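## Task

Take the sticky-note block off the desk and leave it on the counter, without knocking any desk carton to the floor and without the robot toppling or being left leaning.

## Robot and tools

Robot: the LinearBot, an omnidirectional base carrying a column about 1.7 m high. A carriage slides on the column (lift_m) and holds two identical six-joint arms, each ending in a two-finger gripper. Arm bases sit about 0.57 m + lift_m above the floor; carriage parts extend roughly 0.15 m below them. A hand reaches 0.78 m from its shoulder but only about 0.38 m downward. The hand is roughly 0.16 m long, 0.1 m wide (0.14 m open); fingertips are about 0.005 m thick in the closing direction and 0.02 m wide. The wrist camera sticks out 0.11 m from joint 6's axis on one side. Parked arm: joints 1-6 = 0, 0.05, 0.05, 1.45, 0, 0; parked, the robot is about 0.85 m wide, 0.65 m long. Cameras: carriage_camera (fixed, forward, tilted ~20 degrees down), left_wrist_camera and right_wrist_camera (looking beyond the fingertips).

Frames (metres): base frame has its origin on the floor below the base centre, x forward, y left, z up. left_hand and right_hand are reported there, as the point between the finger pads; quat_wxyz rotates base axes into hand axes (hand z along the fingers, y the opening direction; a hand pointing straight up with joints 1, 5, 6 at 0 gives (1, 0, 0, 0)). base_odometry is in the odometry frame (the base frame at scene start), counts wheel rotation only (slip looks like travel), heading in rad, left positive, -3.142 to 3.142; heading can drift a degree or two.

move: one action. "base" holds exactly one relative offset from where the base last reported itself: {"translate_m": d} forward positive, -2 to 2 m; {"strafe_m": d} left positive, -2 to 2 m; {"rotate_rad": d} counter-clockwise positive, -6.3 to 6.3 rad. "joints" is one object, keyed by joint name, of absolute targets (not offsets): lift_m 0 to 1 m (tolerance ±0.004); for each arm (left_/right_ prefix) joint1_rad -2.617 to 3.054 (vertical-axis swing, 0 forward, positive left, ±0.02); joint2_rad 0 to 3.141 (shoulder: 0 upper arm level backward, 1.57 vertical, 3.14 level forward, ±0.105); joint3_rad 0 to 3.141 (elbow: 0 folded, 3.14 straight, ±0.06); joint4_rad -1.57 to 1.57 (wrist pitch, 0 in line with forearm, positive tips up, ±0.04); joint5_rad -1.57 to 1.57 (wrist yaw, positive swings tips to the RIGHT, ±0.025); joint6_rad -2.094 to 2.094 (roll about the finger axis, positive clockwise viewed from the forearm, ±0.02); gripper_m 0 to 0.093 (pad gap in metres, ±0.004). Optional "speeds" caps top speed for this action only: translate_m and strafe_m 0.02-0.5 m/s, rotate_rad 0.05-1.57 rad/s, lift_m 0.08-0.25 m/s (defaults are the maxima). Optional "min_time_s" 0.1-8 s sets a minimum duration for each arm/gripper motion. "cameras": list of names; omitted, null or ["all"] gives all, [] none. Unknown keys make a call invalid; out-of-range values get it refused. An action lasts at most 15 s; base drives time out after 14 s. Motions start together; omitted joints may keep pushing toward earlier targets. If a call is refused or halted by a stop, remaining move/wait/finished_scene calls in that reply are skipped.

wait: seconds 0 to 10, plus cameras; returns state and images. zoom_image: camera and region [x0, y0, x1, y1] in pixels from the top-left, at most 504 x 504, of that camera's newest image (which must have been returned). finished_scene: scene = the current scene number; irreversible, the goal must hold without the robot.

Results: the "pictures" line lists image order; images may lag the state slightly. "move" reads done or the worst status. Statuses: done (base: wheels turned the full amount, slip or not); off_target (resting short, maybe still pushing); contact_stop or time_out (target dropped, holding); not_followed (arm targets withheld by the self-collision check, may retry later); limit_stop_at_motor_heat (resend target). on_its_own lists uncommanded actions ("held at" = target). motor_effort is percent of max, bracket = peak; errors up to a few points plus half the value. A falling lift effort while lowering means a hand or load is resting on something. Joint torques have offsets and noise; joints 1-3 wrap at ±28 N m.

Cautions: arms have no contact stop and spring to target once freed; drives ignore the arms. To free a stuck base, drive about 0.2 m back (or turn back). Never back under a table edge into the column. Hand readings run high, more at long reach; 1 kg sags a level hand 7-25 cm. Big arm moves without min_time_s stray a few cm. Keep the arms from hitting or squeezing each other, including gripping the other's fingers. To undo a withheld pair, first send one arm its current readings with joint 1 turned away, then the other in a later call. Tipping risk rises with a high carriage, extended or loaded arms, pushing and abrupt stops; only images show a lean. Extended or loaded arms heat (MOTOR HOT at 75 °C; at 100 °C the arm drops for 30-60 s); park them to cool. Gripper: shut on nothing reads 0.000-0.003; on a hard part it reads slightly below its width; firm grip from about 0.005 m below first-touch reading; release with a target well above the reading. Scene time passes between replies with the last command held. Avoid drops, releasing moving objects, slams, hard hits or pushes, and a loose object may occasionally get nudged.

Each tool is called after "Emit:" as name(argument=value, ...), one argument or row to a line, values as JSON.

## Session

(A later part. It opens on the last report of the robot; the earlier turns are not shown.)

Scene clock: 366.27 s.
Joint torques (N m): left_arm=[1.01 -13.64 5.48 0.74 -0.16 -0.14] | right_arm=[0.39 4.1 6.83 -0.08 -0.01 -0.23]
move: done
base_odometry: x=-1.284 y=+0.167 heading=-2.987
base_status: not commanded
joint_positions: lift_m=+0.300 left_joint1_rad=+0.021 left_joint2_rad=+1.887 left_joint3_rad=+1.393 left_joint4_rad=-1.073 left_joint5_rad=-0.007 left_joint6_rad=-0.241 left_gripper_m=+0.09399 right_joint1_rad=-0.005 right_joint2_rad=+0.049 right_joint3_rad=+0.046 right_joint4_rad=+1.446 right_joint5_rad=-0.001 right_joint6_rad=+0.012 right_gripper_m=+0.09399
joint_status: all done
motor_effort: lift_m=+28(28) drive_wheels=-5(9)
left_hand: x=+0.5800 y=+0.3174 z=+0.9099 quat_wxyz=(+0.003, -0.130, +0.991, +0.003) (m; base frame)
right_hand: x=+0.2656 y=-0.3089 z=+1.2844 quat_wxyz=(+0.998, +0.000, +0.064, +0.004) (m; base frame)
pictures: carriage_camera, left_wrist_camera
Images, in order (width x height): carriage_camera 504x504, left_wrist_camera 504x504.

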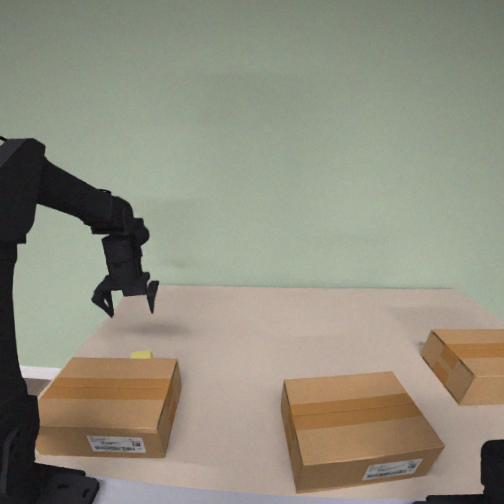

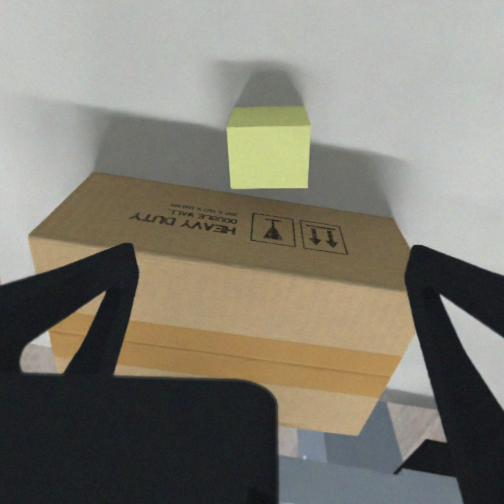

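Emit:
move(
  joints={"lift_m": 0.21, "left_joint1_rad": 0.032},
  speeds={"lift_m": 0.15},
  cameras=["left_wrist_camera"],
)

Emit:
move(
  joints={"lift_m": 0.16},
  speeds={"lift_m": 0.1},
  cameras=["carriage_camera", "left_wrist_camera"],
)

Scene clock: 375.60 s.
Joint torques (N m): left_arm=[0.73 -12.59 6.41 0.64 -0.17 -0.13] | right_arm=[0.12 4.49 7.57 -0.08 -0.01 -0.23]
move: contact_stop
base_odometry: x=-1.283 y=+0.167 heading=-2.987
base_status: not commanded
joint_positions: lift_m=+0.219 left_joint1_rad=+0.030 left_joint2_rad=+1.877 left_joint3_rad=+1.385 left_joint4_rad=-1.067 left_joint5_rad=-0.007 left_joint6_rad=-0.242 left_gripper_m=+0.09399 right_joint1_rad=-0.002 right_joint2_rad=+0.045 right_joint3_rad=+0.040 right_joint4_rad=+1.446 right_joint5_rad=-0.002 right_joint6_rad=+0.012 right_gripper_m=+0.09399
joint_status: lift_m contact_stop (moved -0.081 of -0.090); the others done
on_its_own: lift_m is held at +0.219, not at your +0.210, since a contact_stop
motor_effort: lift_m=+29(30) drive_wheels=+2(9)
left_hand: x=+0.5793 y=+0.3207 z=+0.8298 quat_wxyz=(+0.006, -0.136, +0.991, +0.003) (m; base frame)
right_hand: x=+0.2661 y=-0.3088 z=+1.2012 quat_wxyz=(+0.998, +0.000, +0.065, +0.005) (m; base frame)
pictures: left_wrist_camera
Images, in order (width x height): left_wrist_camera 504x504.

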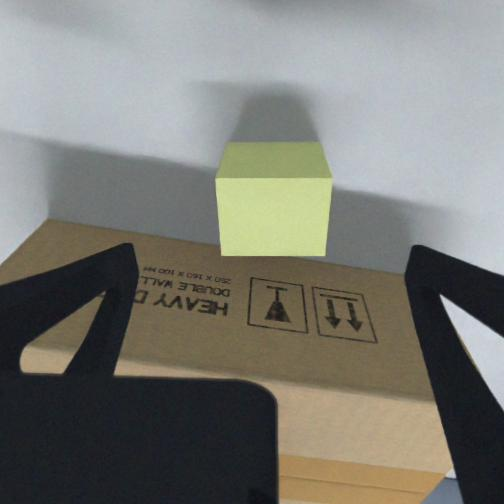

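not run: a stop came earlier in this reply.

Emit:
move(
  joints={"lift_m": 0.32},
  cameras=[],
)

Emit:
move(
  joints={"lift_m": 0.36, "left_joint1_rad": 0.032, "left_joint2_rad": 2.06, "left_joint3_rad": 1.15, "left_joint4_rad": -0.64},
  cameras=["left_wrist_camera"],
)

Scene clock: 404.20 s.
Joint torques (N m): left_arm=[0.65 -12.18 6.2 0.66 -0.16 -0.14] | right_arm=[0.21 4.51 7.54 -0.07 -0.01 -0.23]
move: done
base_odometry: x=-1.283 y=+0.167 heading=-2.987
base_status: not commanded
joint_positions: lift_m=+0.320 left_joint1_rad=+0.031 left_joint2_rad=+1.873 left_joint3_rad=+1.385 left_joint4_rad=-1.065 left_joint5_rad=-0.007 left_joint6_rad=-0.242 left_gripper_m=+0.09399 right_joint1_rad=-0.002 right_joint2_rad=+0.045 right_joint3_rad=+0.040 right_joint4_rad=+1.446 right_joint5_rad=-0.002 right_joint6_rad=+0.012 right_gripper_m=+0.09399
joint_status: all done
motor_effort: lift_m=+31(37) drive_wheels=+1(6)
left_hand: x=+0.5801 y=+0.3209 z=+0.9324 quat_wxyz=(+0.009, -0.136, +0.991, +0.002) (m; base frame)
right_hand: x=+0.2661 y=-0.3088 z=+1.3024 quat_wxyz=(+0.998, +0.000, +0.065, +0.005) (m; base frame)
pictures: none
No camera images: "cameras" was empty.

Scene clock: 405.43 s.
Joint torques (N m): left_arm=[0.69 -11.38 5.12 0.72 -0.16 -0.14] | right_arm=[0.18 4.45 7.46 -0.07 -0.01 -0.23]
move: done
base_odometry: x=-1.283 y=+0.167 heading=-2.987
base_status: not commanded
joint_positions: lift_m=+0.360 left_joint1_rad=+0.031 left_joint2_rad=+2.056 left_joint3_rad=+1.155 left_joint4_rad=-0.653 left_joint5_rad=-0.007 left_joint6_rad=-0.242 left_gripper_m=+0.09399 right_joint1_rad=-0.002 right_joint2_rad=+0.046 right_joint3_rad=+0.041 right_joint4_rad=+1.446 right_joint5_rad=-0.002 right_joint6_rad=+0.012 right_gripper_m=+0.09399
joint_status: all done
motor_effort: lift_m=+30(38) drive_wheels=-1(4)
left_hand: x=+0.5790 y=+0.3209 z=+0.8607 quat_wxyz=(+0.009, -0.136, +0.991, +0.002) (m; base frame)
right_hand: x=+0.2660 y=-0.3088 z=+1.3427 quat_wxyz=(+0.998, +0.000, +0.065, +0.005) (m; base frame)
pictures: left_wrist_camera
Images, in order (width x height): left_wrist_camera 504x504.

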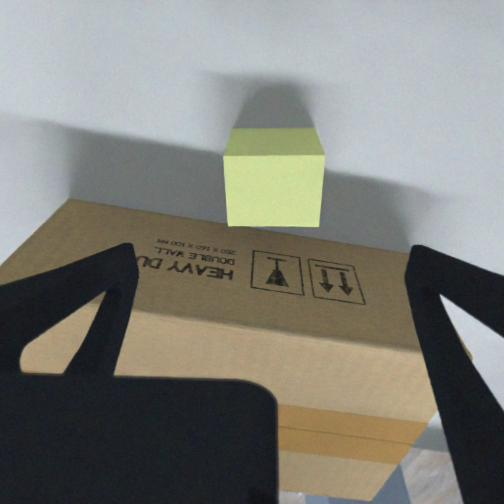

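Emit:
move(
  joints={"lift_m": 0.31},
  speeds={"lift_m": 0.1},
  cameras=["left_wrist_camera"],
)

Emit:
move(
  joints={"lift_m": 0.27},
  speeds={"lift_m": 0.1},
  cameras=["left_wrist_camera"],
)

Scene clock: 411.43 s.
Joint torques (N m): left_arm=[0.68 -11.44 5.07 0.7 -0.17 -0.14] | right_arm=[0.17 4.52 7.49 -0.08 -0.02 -0.23]
move: done
base_odometry: x=-1.283 y=+0.167 heading=-2.987
base_status: not commanded
joint_positions: lift_m=+0.310 left_joint1_rad=+0.031 left_joint2_rad=+2.057 left_joint3_rad=+1.155 left_joint4_rad=-0.646 left_joint5_rad=-0.007 left_joint6_rad=-0.242 left_gripper_m=+0.09399 right_joint1_rad=-0.002 right_joint2_rad=+0.046 right_joint3_rad=+0.041 right_joint4_rad=+1.446 right_joint5_rad=-0.002 right_joint6_rad=+0.012 right_gripper_m=+0.09399
joint_status: all done
motor_effort: lift_m=+28(29) drive_wheels=+1(5)
left_hand: x=+0.5805 y=+0.3210 z=+0.8106 quat_wxyz=(+0.012, -0.136, +0.991, +0.002) (m; base frame)
right_hand: x=+0.2660 y=-0.3088 z=+1.2928 quat_wxyz=(+0.998, +0.000, +0.065, +0.005) (m; base frame)
pictures: left_wrist_camera
Images, in order (width x height): left_wrist_camera 504x504.

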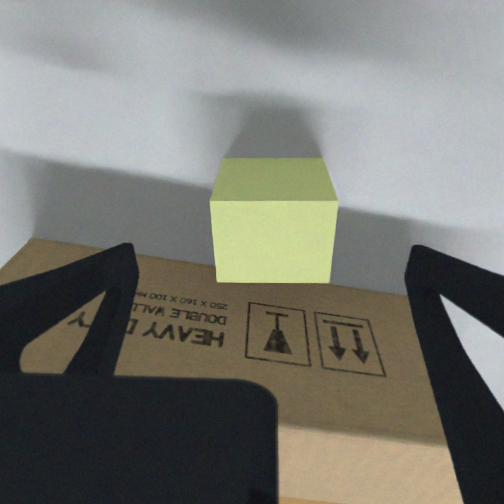

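Scene clock: 412.20 s.
Joint torques (N m): left_arm=[0.84 -11.22 5.3 0.66 -0.15 -0.14] | right_arm=[0.16 4.52 7.45 -0.07 -0.02 -0.23]
move: done
base_odometry: x=-1.283 y=+0.167 heading=-2.987
base_status: not commanded
joint_positions: lift_m=+0.270 left_joint1_rad=+0.031 left_joint2_rad=+2.057 left_joint3_rad=+1.155 left_joint4_rad=-0.643 left_joint5_rad=-0.007 left_joint6_rad=-0.242 left_gripper_m=+0.09399 right_joint1_rad=-0.002 right_joint2_rad=+0.046 right_joint3_rad=+0.041 right_joint4_rad=+1.446 right_joint5_rad=-0.002 right_joint6_rad=+0.012 right_gripper_m=+0.09399
joint_status: all done
motor_effort: lift_m=+28(29) drive_wheels=-4(5)
left_hand: x=+0.5811 y=+0.3210 z=+0.7706 quat_wxyz=(+0.013, -0.136, +0.991, +0.002) (m; base frame)
right_hand: x=+0.2660 y=-0.3088 z=+1.2528 quat_wxyz=(+0.998, +0.000, +0.065, +0.005) (m; base frame)
pictures: left_wrist_camera
Images, in order (width x height): left_wrist_camera 504x504.

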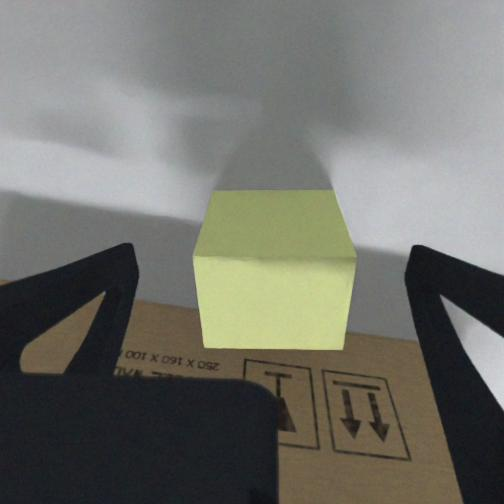

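Emit:
move(
  joints={"lift_m": 0.254},
  speeds={"lift_m": 0.08},
  cameras=[],
)

Emit:
move(
  joints={"left_gripper_m": 0.044},
  min_time_s=1.2,
  cameras=["left_wrist_camera"],
)

Scene clock: 419.30 s.
Joint torques (N m): left_arm=[0.68 -11.44 5.27 0.61 -0.16 -0.14] | right_arm=[0.2 4.48 7.47 -0.06 -0.01 -0.22]
move: done
base_odometry: x=-1.283 y=+0.167 heading=-2.987
base_status: not commanded
joint_positions: lift_m=+0.254 left_joint1_rad=+0.031 left_joint2_rad=+2.057 left_joint3_rad=+1.155 left_joint4_rad=-0.642 left_joint5_rad=-0.007 left_joint6_rad=-0.242 left_gripper_m=+0.09399 right_joint1_rad=-0.002 right_joint2_rad=+0.046 right_joint3_rad=+0.041 right_joint4_rad=+1.446 right_joint5_rad=-0.002 right_joint6_rad=+0.012 right_gripper_m=+0.09399
joint_status: all done
motor_effort: lift_m=+28(28) drive_wheels=-4(5)
left_hand: x=+0.5815 y=+0.3210 z=+0.7547 quat_wxyz=(+0.014, -0.136, +0.991, +0.002) (m; base frame)
right_hand: x=+0.2660 y=-0.3088 z=+1.2369 quat_wxyz=(+0.998, +0.000, +0.065, +0.005) (m; base frame)
pictures: none
No camera images: "cameras" was empty.

Scene clock: 420.80 s.
Joint torques (N m): left_arm=[0.69 -11.36 5.14 0.66 -0.16 -0.13] | right_arm=[0.14 4.45 7.45 -0.07 -0.02 -0.23]
move: off_target
base_odometry: x=-1.283 y=+0.167 heading=-2.987
base_status: not commanded
joint_positions: lift_m=+0.254 left_joint1_rad=+0.031 left_joint2_rad=+2.057 left_joint3_rad=+1.155 left_joint4_rad=-0.642 left_joint5_rad=-0.007 left_joint6_rad=-0.242 left_gripper_m=+0.05098 right_joint1_rad=-0.002 right_joint2_rad=+0.046 right_joint3_rad=+0.041 right_joint4_rad=+1.446 right_joint5_rad=-0.002 right_joint6_rad=+0.012 right_gripper_m=+0.09399
joint_status: left_gripper_m off_target (ended at +0.05100, target +0.04400)
motor_effort: lift_m=+28(28) drive_wheels=-3(5)
left_hand: x=+0.5815 y=+0.3210 z=+0.7547 quat_wxyz=(+0.014, -0.136, +0.991, +0.002) (m; base frame)
right_hand: x=+0.2660 y=-0.3088 z=+1.2369 quat_wxyz=(+0.998, +0.000, +0.065, +0.005) (m; base frame)
pictures: left_wrist_camera
Images, in order (width x height): left_wrist_camera 504x504.

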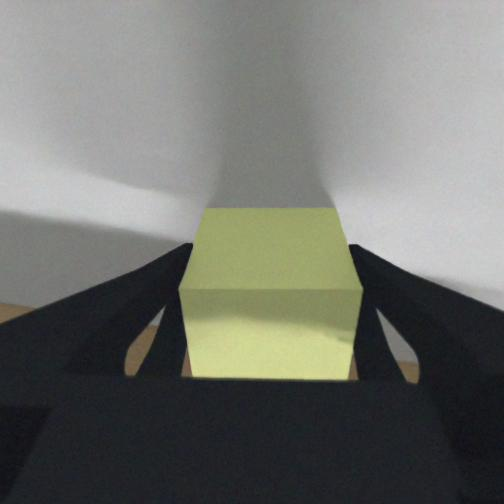

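Emit:
move(
  joints={"lift_m": 0.6},
  speeds={"lift_m": 0.15},
  cameras=["left_wrist_camera"],
)

Emit:
move(
  base={"translate_m": -0.5},
  speeds={"translate_m": 0.3},
  cameras=["carriage_camera"],
)

Emit:
move(
  base={"rotate_rad": 2.987},
  speeds={"rotate_rad": 0.8},
  joints={"left_joint2_rad": 1.57, "left_joint3_rad": 1.57, "left_joint4_rad": -1.5},
  min_time_s=2,
  cameras=["carriage_camera"],
)

Scene clock: 435.03 s.
Joint torques (N m): left_arm=[0.64 -11.55 5.18 0.6 -0.16 -0.14] | right_arm=[0.2 4.45 7.46 -0.08 -0.01 -0.25]
move: done
base_odometry: x=-1.283 y=+0.167 heading=-2.987
base_status: not commanded
joint_positions: lift_m=+0.600 left_joint1_rad=+0.031 left_joint2_rad=+2.059 left_joint3_rad=+1.155 left_joint4_rad=-0.641 left_joint5_rad=-0.007 left_joint6_rad=-0.242 left_gripper_m=+0.05098 right_joint1_rad=-0.002 right_joint2_rad=+0.046 right_joint3_rad=+0.041 right_joint4_rad=+1.446 right_joint5_rad=-0.002 right_joint6_rad=+0.012 right_gripper_m=+0.09399
joint_status: all done
motor_effort: lift_m=+31(38) drive_wheels=+1(7)
left_hand: x=+0.5813 y=+0.3210 z=+1.0998 quat_wxyz=(+0.013, -0.136, +0.991, +0.002) (m; base frame)
right_hand: x=+0.2660 y=-0.3088 z=+1.5826 quat_wxyz=(+0.998, +0.000, +0.065, +0.005) (m; base frame)
pictures: left_wrist_camera
Images, in order (width x height): left_wrist_camera 504x504.

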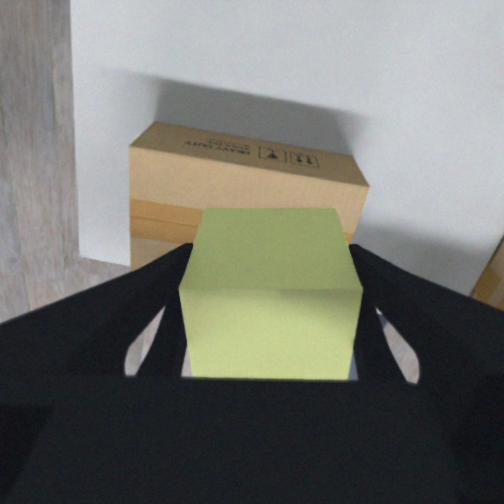

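Scene clock: 438.33 s.
Joint torques (N m): left_arm=[0.64 -11.54 5.15 0.62 -0.16 -0.14] | right_arm=[0.16 4.46 7.42 -0.09 -0.02 -0.24]
move: done
base_odometry: x=-0.789 y=+0.244 heading=-2.987
base_status: done
joint_positions: lift_m=+0.600 left_joint1_rad=+0.031 left_joint2_rad=+2.059 left_joint3_rad=+1.155 left_joint4_rad=-0.638 left_joint5_rad=-0.006 left_joint6_rad=-0.242 left_gripper_m=+0.05097 right_joint1_rad=-0.002 right_joint2_rad=+0.046 right_joint3_rad=+0.041 right_joint4_rad=+1.446 right_joint5_rad=-0.002 right_joint6_rad=+0.012 right_gripper_m=+0.09399
joint_status: not commanded
motor_effort: lift_m=+31(31) drive_wheels=-3(16)
left_hand: x=+0.5820 y=+0.3207 z=+1.0998 quat_wxyz=(+0.014, -0.136, +0.991, +0.001) (m; base frame)
right_hand: x=+0.2660 y=-0.3088 z=+1.5826 quat_wxyz=(+0.998, +0.000, +0.065, +0.005) (m; base frame)
pictures: carriage_camera
Images, in order (width x height): carriage_camera 504x504.

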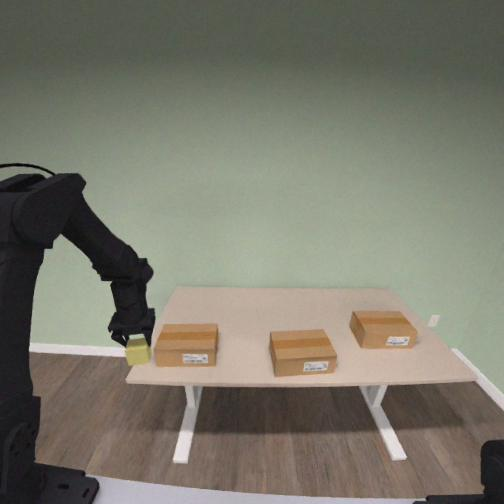

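Scene clock: 443.37 s.
Joint torques (N m): left_arm=[0.64 -9.92 9.2 0.55 -0.16 -0.14] | right_arm=[0.14 4.49 7.43 -0.07 -0.01 -0.24]
move: done
base_odometry: x=-0.790 y=+0.244 heading=+0.000
base_status: done
joint_positions: lift_m=+0.600 left_joint1_rad=+0.032 left_joint2_rad=+1.591 left_joint3_rad=+1.546 left_joint4_rad=-1.491 left_joint5_rad=-0.007 left_joint6_rad=-0.242 left_gripper_m=+0.05095 right_joint1_rad=-0.002 right_joint2_rad=+0.046 right_joint3_rad=+0.041 right_joint4_rad=+1.446 right_joint5_rad=-0.002 right_joint6_rad=+0.012 right_gripper_m=+0.09400
joint_status: all done
motor_effort: lift_m=+31(31) drive_wheels=+5(15)
left_hand: x=+0.5140 y=+0.3191 z=+1.3349 quat_wxyz=(+0.018, -0.136, +0.990, +0.002) (m; base frame)
right_hand: x=+0.2660 y=-0.3088 z=+1.5826 quat_wxyz=(+0.998, +0.000, +0.065, +0.005) (m; base frame)
pictures: carriage_camera
Images, in order (width x height): carriage_camera 504x504.

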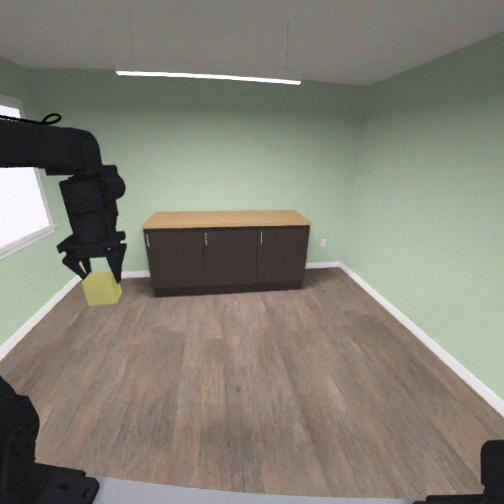

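Emit:
move(
  base={"translate_m": 1.9},
  speeds={"translate_m": 0.4},
  cameras=["carriage_camera"],
)

Scene clock: 453.87 s.
Joint torques (N m): left_arm=[0.68 -9.74 9.17 0.59 -0.16 -0.15] | right_arm=[0.2 4.45 7.46 -0.09 -0.01 -0.23]
move: done
base_odometry: x=+1.110 y=+0.246 heading=+0.001
base_status: done
joint_positions: lift_m=+0.600 left_joint1_rad=+0.032 left_joint2_rad=+1.589 left_joint3_rad=+1.546 left_joint4_rad=-1.494 left_joint5_rad=-0.007 left_joint6_rad=-0.242 left_gripper_m=+0.05095 right_joint1_rad=-0.002 right_joint2_rad=+0.046 right_joint3_rad=+0.041 right_joint4_rad=+1.448 right_joint5_rad=-0.002 right_joint6_rad=+0.012 right_gripper_m=+0.09400
joint_status: not commanded
motor_effort: lift_m=+31(31) drive_wheels=-11(22)
left_hand: x=+0.5130 y=+0.3190 z=+1.3355 quat_wxyz=(+0.017, -0.136, +0.990, +0.002) (m; base frame)
right_hand: x=+0.2658 y=-0.3088 z=+1.5826 quat_wxyz=(+0.998, +0.000, +0.064, +0.005) (m; base frame)
pictures: carriage_camera
Images, in order (width x height): carriage_camera 504x504.

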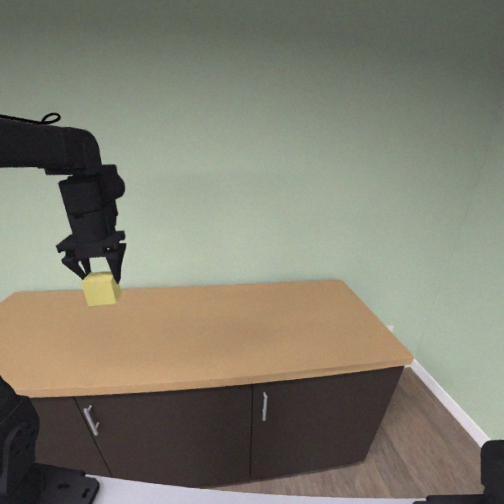

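Emit:
move(
  base={"translate_m": 0.2},
  speeds={"translate_m": 0.2},
  joints={"left_joint2_rad": 2.2, "left_joint3_rad": 2.2, "left_joint4_rad": -1.55},
  cameras=[],
)

Emit:
move(
  joints={"lift_m": 0.4},
  cameras=["carriage_camera", "left_wrist_camera"],
)

Emit:
move(
  joints={"lift_m": 0.28},
  cameras=["carriage_camera", "left_wrist_camera"],
)

Scene clock: 466.57 s.
Joint torques (N m): left_arm=[0.58 -13.18 9.14 0.44 -0.15 -0.14] | right_arm=[0.16 4.51 7.42 -0.1 -0.01 -0.24]
move: done
base_odometry: x=+1.310 y=+0.247 heading=+0.002
base_status: done
joint_positions: lift_m=+0.600 left_joint1_rad=+0.032 left_joint2_rad=+2.191 left_joint3_rad=+2.176 left_joint4_rad=-1.536 left_joint5_rad=-0.007 left_joint6_rad=-0.242 left_gripper_m=+0.05095 right_joint1_rad=-0.002 right_joint2_rad=+0.046 right_joint3_rad=+0.041 right_joint4_rad=+1.448 right_joint5_rad=-0.002 right_joint6_rad=+0.012 right_gripper_m=+0.09400
joint_status: all done
motor_effort: lift_m=+31(31) drive_wheels=-9(17)
left_hand: x=+0.6566 y=+0.3237 z=+1.2931 quat_wxyz=(+0.010, -0.137, +0.991, +0.002) (m; base frame)
right_hand: x=+0.2656 y=-0.3088 z=+1.5827 quat_wxyz=(+0.998, +0.000, +0.064, +0.005) (m; base frame)
pictures: none
No camera images: "cameras" was empty.

Scene clock: 467.90 s.
Joint torques (N m): left_arm=[0.66 -13.79 8.14 0.49 -0.16 -0.13] | right_arm=[0.17 4.49 7.46 -0.09 -0.01 -0.23]
move: done
base_odometry: x=+1.310 y=+0.247 heading=+0.002
base_status: not commanded
joint_positions: lift_m=+0.400 left_joint1_rad=+0.032 left_joint2_rad=+2.197 left_joint3_rad=+2.186 left_joint4_rad=-1.539 left_joint5_rad=-0.007 left_joint6_rad=-0.242 left_gripper_m=+0.05095 right_joint1_rad=-0.002 right_joint2_rad=+0.046 right_joint3_rad=+0.041 right_joint4_rad=+1.448 right_joint5_rad=-0.002 right_joint6_rad=+0.012 right_gripper_m=+0.09400
joint_status: all done
motor_effort: lift_m=+28(29) drive_wheels=-9(11)
left_hand: x=+0.6579 y=+0.3238 z=+1.0935 quat_wxyz=(+0.011, -0.137, +0.991, +0.002) (m; base frame)
right_hand: x=+0.2656 y=-0.3088 z=+1.3829 quat_wxyz=(+0.998, +0.000, +0.064, +0.005) (m; base frame)
pictures: carriage_camera, left_wrist_camera
Images, in order (width x height): carriage_camera 504x504, left_wrist_camera 504x504.

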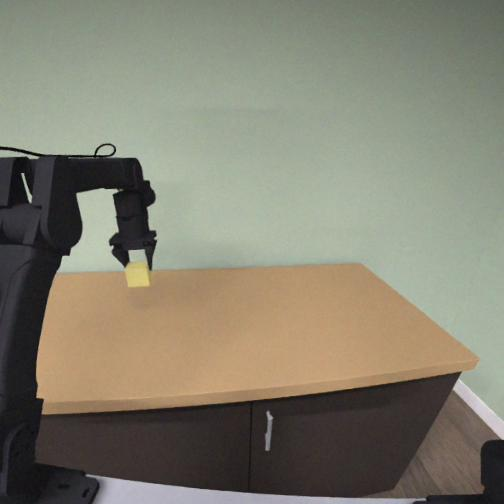

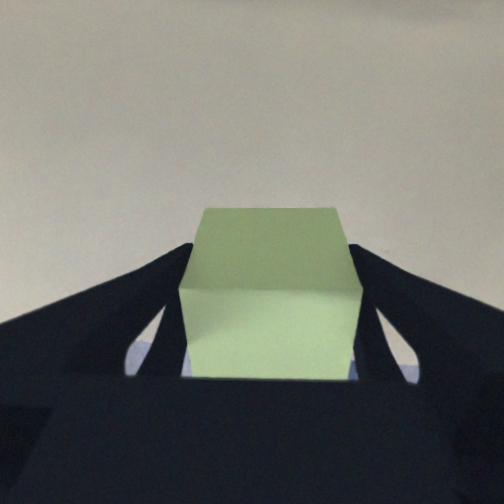

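Scene clock: 468.90 s.
Joint torques (N m): left_arm=[0.61 -13.87 8.17 0.49 -0.15 -0.14] | right_arm=[0.16 4.48 7.47 -0.1 -0.01 -0.24]
move: done
base_odometry: x=+1.310 y=+0.247 heading=+0.002
base_status: not commanded
joint_positions: lift_m=+0.280 left_joint1_rad=+0.032 left_joint2_rad=+2.199 left_joint3_rad=+2.186 left_joint4_rad=-1.540 left_joint5_rad=-0.007 left_joint6_rad=-0.242 left_gripper_m=+0.05095 right_joint1_rad=-0.002 right_joint2_rad=+0.046 right_joint3_rad=+0.041 right_joint4_rad=+1.448 right_joint5_rad=-0.002 right_joint6_rad=+0.012 right_gripper_m=+0.09400
joint_status: all done
motor_effort: lift_m=+28(30) drive_wheels=-10(11)
left_hand: x=+0.6578 y=+0.3238 z=+0.9727 quat_wxyz=(+0.009, -0.137, +0.991, +0.002) (m; base frame)
right_hand: x=+0.2656 y=-0.3088 z=+1.2629 quat_wxyz=(+0.998, +0.000, +0.064, +0.005) (m; base frame)
pictures: carriage_camera, left_wrist_camera
Images, in order (width x height): carriage_camera 504x504, left_wrist_camera 504x504.

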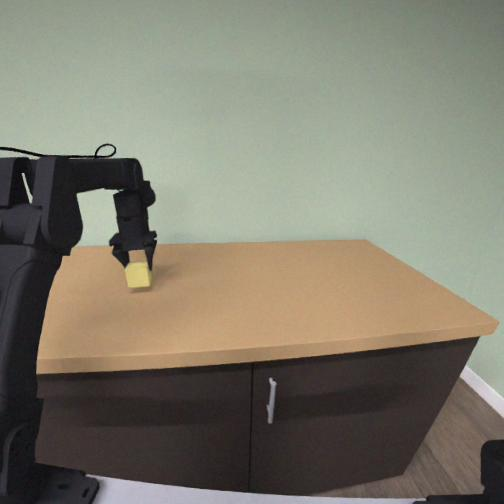

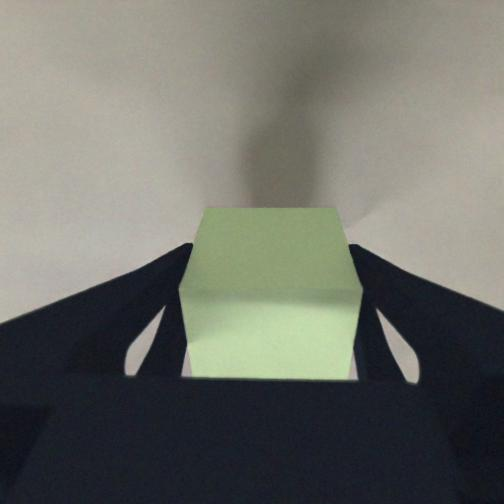

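Emit:
move(
  joints={"lift_m": 0.235},
  speeds={"lift_m": 0.08},
  cameras=["carriage_camera"],
)

Emit:
zoom_image(
  camera="carriage_camera",
  region=[60, 200, 240, 380],
)

Scene clock: 480.60 s.
Joint torques (N m): left_arm=[0.58 -11.1 5.6 0.74 -0.14 -0.15] | right_arm=[0.16 4.53 7.41 -0.1 -0.01 -0.24]
move: done
base_odometry: x=+1.310 y=+0.247 heading=+0.002
base_status: not commanded
joint_positions: lift_m=+0.235 left_joint1_rad=+0.032 left_joint2_rad=+2.174 left_joint3_rad=+2.211 left_joint4_rad=-1.552 left_joint5_rad=-0.007 left_joint6_rad=-0.242 left_gripper_m=+0.05095 right_joint1_rad=-0.002 right_joint2_rad=+0.046 right_joint3_rad=+0.041 right_joint4_rad=+1.448 right_joint5_rad=-0.002 right_joint6_rad=+0.012 right_gripper_m=+0.09400
joint_status: all done
motor_effort: lift_m=+25(26) drive_wheels=+8(11)
left_hand: x=+0.6585 y=+0.3238 z=+0.9444 quat_wxyz=(+0.028, -0.137, +0.990, +0.001) (m; base frame)
right_hand: x=+0.2656 y=-0.3088 z=+1.2182 quat_wxyz=(+0.998, +0.000, +0.064, +0.005) (m; base frame)
pictures: carriage_camera
Images, in order (width x height): carriage_camera 504x504.

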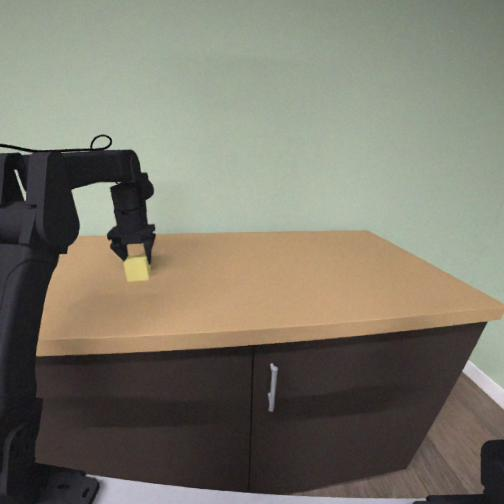

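Scaled by 2.800 from the camera's 504x504 image, which has a finer 720x720 frame.

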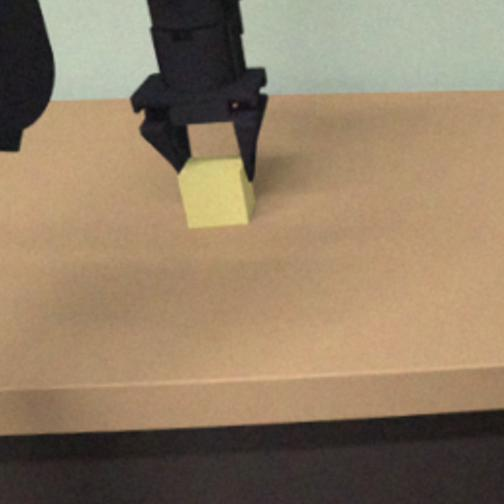

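Emit:
move(
  joints={"lift_m": 0.25},
  speeds={"lift_m": 0.08},
  cameras=[],
)

Emit:
move(
  joints={"left_gripper_m": 0.09},
  min_time_s=1.0,
  cameras=["left_wrist_camera"],
)

Emit:
move(
  joints={"lift_m": 0.5},
  cameras=["carriage_camera", "left_wrist_camera"],
)

Scene clock: 487.40 s.
Joint torques (N m): left_arm=[0.62 -12.78 5.55 0.7 -0.15 -0.13] | right_arm=[0.18 4.51 7.38 -0.1 -0.01 -0.23]
move: done
base_odometry: x=+1.310 y=+0.247 heading=+0.002
base_status: not commanded
joint_positions: lift_m=+0.250 left_joint1_rad=+0.032 left_joint2_rad=+2.188 left_joint3_rad=+2.211 left_joint4_rad=-1.552 left_joint5_rad=-0.007 left_joint6_rad=-0.243 left_gripper_m=+0.05095 right_joint1_rad=-0.002 right_joint2_rad=+0.046 right_joint3_rad=+0.041 right_joint4_rad=+1.448 right_joint5_rad=-0.002 right_joint6_rad=+0.012 right_gripper_m=+0.09400
joint_status: all done
motor_effort: lift_m=+31(36) drive_wheels=+7(9)
left_hand: x=+0.6590 y=+0.3238 z=+0.9528 quat_wxyz=(+0.020, -0.137, +0.990, +0.001) (m; base frame)
right_hand: x=+0.2656 y=-0.3088 z=+1.2326 quat_wxyz=(+0.998, +0.000, +0.064, +0.005) (m; base frame)
pictures: none
No camera images: "cameras" was empty.

Scene clock: 488.67 s.
Joint torques (N m): left_arm=[0.58 -12.81 5.64 0.7 -0.15 -0.13] | right_arm=[0.2 4.44 7.45 -0.11 -0.01 -0.24]
move: done
base_odometry: x=+1.310 y=+0.247 heading=+0.002
base_status: not commanded
joint_positions: lift_m=+0.250 left_joint1_rad=+0.032 left_joint2_rad=+2.188 left_joint3_rad=+2.211 left_joint4_rad=-1.552 left_joint5_rad=-0.007 left_joint6_rad=-0.243 left_gripper_m=+0.08994 right_joint1_rad=-0.002 right_joint2_rad=+0.046 right_joint3_rad=+0.041 right_joint4_rad=+1.448 right_joint5_rad=-0.002 right_joint6_rad=+0.012 right_gripper_m=+0.09400
joint_status: all done
motor_effort: lift_m=+31(31) drive_wheels=+7(10)
left_hand: x=+0.6590 y=+0.3238 z=+0.9528 quat_wxyz=(+0.020, -0.137, +0.990, +0.001) (m; base frame)
right_hand: x=+0.2656 y=-0.3088 z=+1.2326 quat_wxyz=(+0.998, +0.000, +0.064, +0.005) (m; base frame)
pictures: left_wrist_camera
Images, in order (width x height): left_wrist_camera 504x504.

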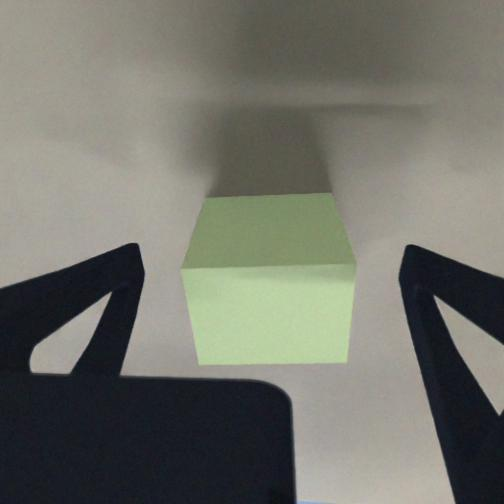

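Scene clock: 490.20 s.
Joint torques (N m): left_arm=[0.58 -13.3 5.76 0.68 -0.16 -0.13] | right_arm=[0.18 4.46 7.42 -0.1 -0.01 -0.23]
move: done
base_odometry: x=+1.310 y=+0.247 heading=+0.002
base_status: not commanded
joint_positions: lift_m=+0.500 left_joint1_rad=+0.032 left_joint2_rad=+2.193 left_joint3_rad=+2.208 left_joint4_rad=-1.552 left_joint5_rad=-0.007 left_joint6_rad=-0.243 left_gripper_m=+0.08994 right_joint1_rad=-0.002 right_joint2_rad=+0.046 right_joint3_rad=+0.041 right_joint4_rad=+1.448 right_joint5_rad=-0.002 right_joint6_rad=+0.012 right_gripper_m=+0.09400
joint_status: all done
motor_effort: lift_m=+31(38) drive_wheels=+7(13)
left_hand: x=+0.6587 y=+0.3238 z=+1.2005 quat_wxyz=(+0.017, -0.137, +0.990, +0.002) (m; base frame)
right_hand: x=+0.2656 y=-0.3088 z=+1.4826 quat_wxyz=(+0.998, +0.000, +0.064, +0.005) (m; base frame)
pictures: carriage_camera, left_wrist_camera
Images, in order (width x height): carriage_camera 504x504, left_wrist_camera 504x504.

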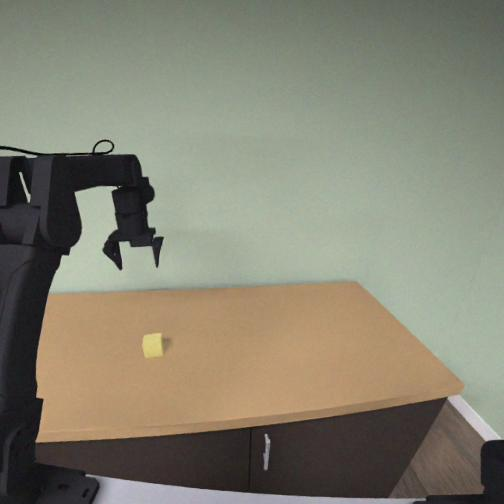

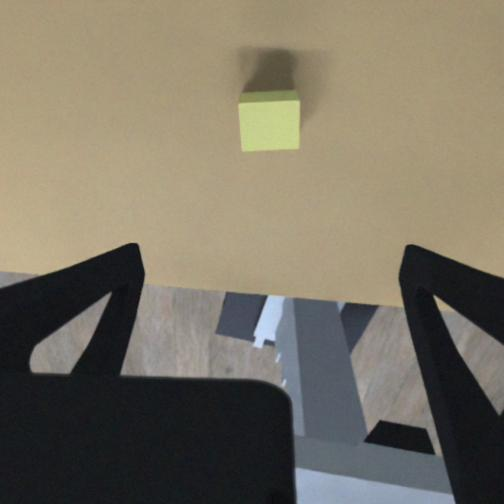

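Emit:
move(
  base={"strafe_m": 0.63},
  speeds={"strafe_m": 0.3},
  joints={"lift_m": 0.6, "left_joint1_rad": 0, "left_joint2_rad": 1.0, "left_joint3_rad": 1.0, "left_joint4_rad": 0.5, "left_joint6_rad": 0, "right_joint2_rad": 1.57, "right_joint3_rad": 1.57, "right_joint4_rad": 0},
  cameras=[],
)

Emit:
move(
  joints={"lift_m": 0.5, "left_joint2_rad": 0.05, "left_joint3_rad": 0.05, "left_joint4_rad": 1.45, "right_joint2_rad": 2.2, "right_joint3_rad": 2.2, "right_joint4_rad": -1.55},
  cameras=["carriage_camera", "right_wrist_camera"],
)

Emit:
move(
  joints={"lift_m": 0.34},
  cameras=["carriage_camera", "right_wrist_camera"],
)

Scene clock: 524.33 s.
Joint torques (N m): left_arm=[0.18 -3.11 6.19 2.15 -0.12 0.05] | right_arm=[-0.02 -7.92 11.88 2.28 -0.01 -0.23]
move: done
base_odometry: x=+1.310 y=+0.877 heading=+0.002
base_status: done
joint_positions: lift_m=+0.600 left_joint1_rad=+0.005 left_joint2_rad=+1.004 left_joint3_rad=+1.015 left_joint4_rad=+0.494 left_joint5_rad=-0.008 left_joint6_rad=-0.008 left_gripper_m=+0.08994 right_joint1_rad=-0.001 right_joint2_rad=+1.571 right_joint3_rad=+1.540 right_joint4_rad=+0.009 right_joint5_rad=-0.002 right_joint6_rad=+0.011 right_gripper_m=+0.09400
joint_status: all done
motor_effort: lift_m=+31(38) drive_wheels=-5(13)
left_hand: x=+0.5703 y=+0.3120 z=+1.6725 quat_wxyz=(+0.861, -0.007, +0.508, +0.001) (m; base frame)
right_hand: x=+0.7454 y=-0.3092 z=+1.5787 quat_wxyz=(+0.699, +0.004, +0.715, +0.004) (m; base frame)
pictures: none
No camera images: "cameras" was empty.

Scene clock: 526.13 s.
Joint torques (N m): left_arm=[0.24 3.49 4.63 -0.06 -0.11 0.05] | right_arm=[0.06 -11.49 9.54 0.2 0 -0.23]
move: done
base_odometry: x=+1.310 y=+0.877 heading=+0.002
base_status: not commanded
joint_positions: lift_m=+0.500 left_joint1_rad=+0.005 left_joint2_rad=+0.059 left_joint3_rad=+0.063 left_joint4_rad=+1.436 left_joint5_rad=-0.008 left_joint6_rad=-0.008 left_gripper_m=+0.08994 right_joint1_rad=-0.001 right_joint2_rad=+2.197 right_joint3_rad=+2.175 right_joint4_rad=-1.531 right_joint5_rad=-0.002 right_joint6_rad=+0.011 right_gripper_m=+0.09400
joint_status: all done
motor_effort: lift_m=+28(29) drive_wheels=-4(6)
left_hand: x=+0.2662 y=+0.3105 z=+1.4885 quat_wxyz=(+0.998, -0.004, +0.066, -0.001) (m; base frame)
right_hand: x=+0.6580 y=-0.3091 z=+1.1907 quat_wxyz=(+0.008, +0.006, +1.000, +0.001) (m; base frame)
pictures: carriage_camera, right_wrist_camera
Images, in order (width x height): carriage_camera 504x504, right_wrist_camera 504x504.

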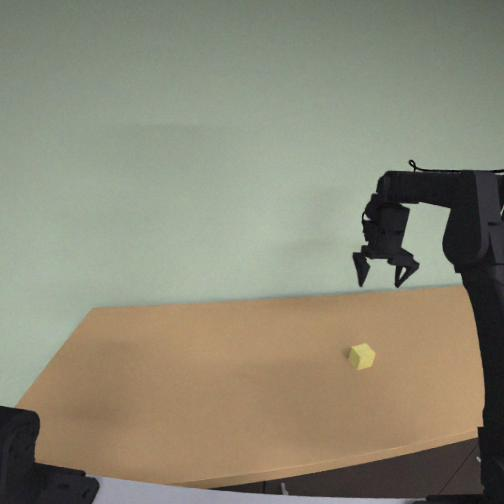

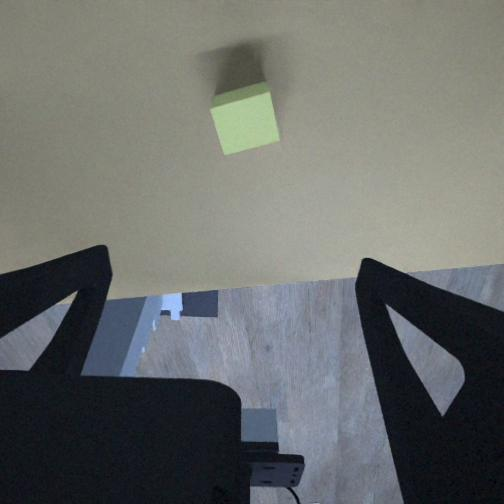

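Scene clock: 527.30 s.
Joint torques (N m): left_arm=[0.2 3.69 5.22 -0.09 -0.11 0.04] | right_arm=[0.01 -12.57 8.57 0.23 0 -0.23]
move: done
base_odometry: x=+1.310 y=+0.877 heading=+0.002
base_status: not commanded
joint_positions: lift_m=+0.340 left_joint1_rad=+0.005 left_joint2_rad=+0.056 left_joint3_rad=+0.058 left_joint4_rad=+1.439 left_joint5_rad=-0.008 left_joint6_rad=-0.008 left_gripper_m=+0.08994 right_joint1_rad=-0.001 right_joint2_rad=+2.207 right_joint3_rad=+2.185 right_joint4_rad=-1.536 right_joint5_rad=-0.002 right_joint6_rad=+0.011 right_gripper_m=+0.09400
joint_status: all done
motor_effort: lift_m=+28(28) drive_wheels=-5(6)
left_hand: x=+0.2660 y=+0.3105 z=+1.3272 quat_wxyz=(+0.998, -0.004, +0.065, -0.001) (m; base frame)
right_hand: x=+0.6591 y=-0.3091 z=+1.0291 quat_wxyz=(+0.006, +0.006, +1.000, +0.001) (m; base frame)
pictures: carriage_camera, right_wrist_camera
Images, in order (width x height): carriage_camera 504x504, right_wrist_camera 504x504.

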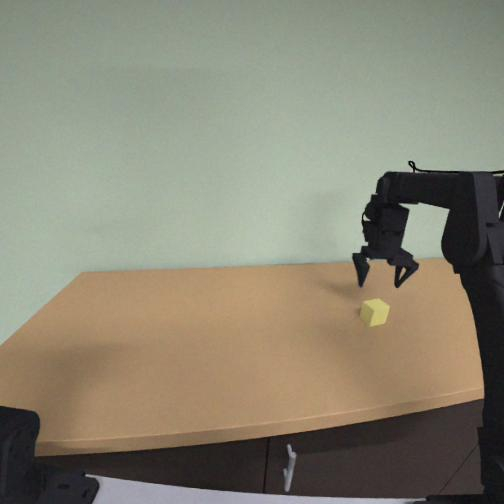

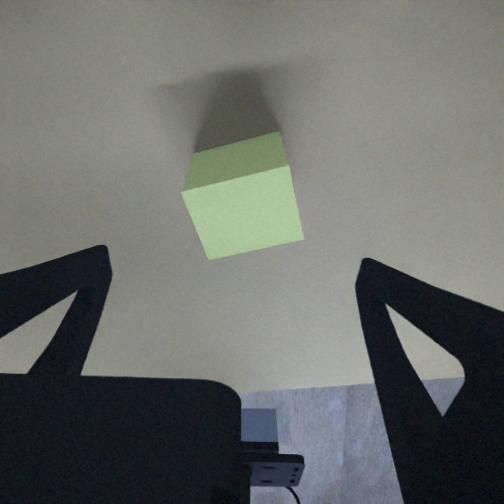

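Emit:
finished_scene(
  scene=1,
)

The scene is finished: the task was done.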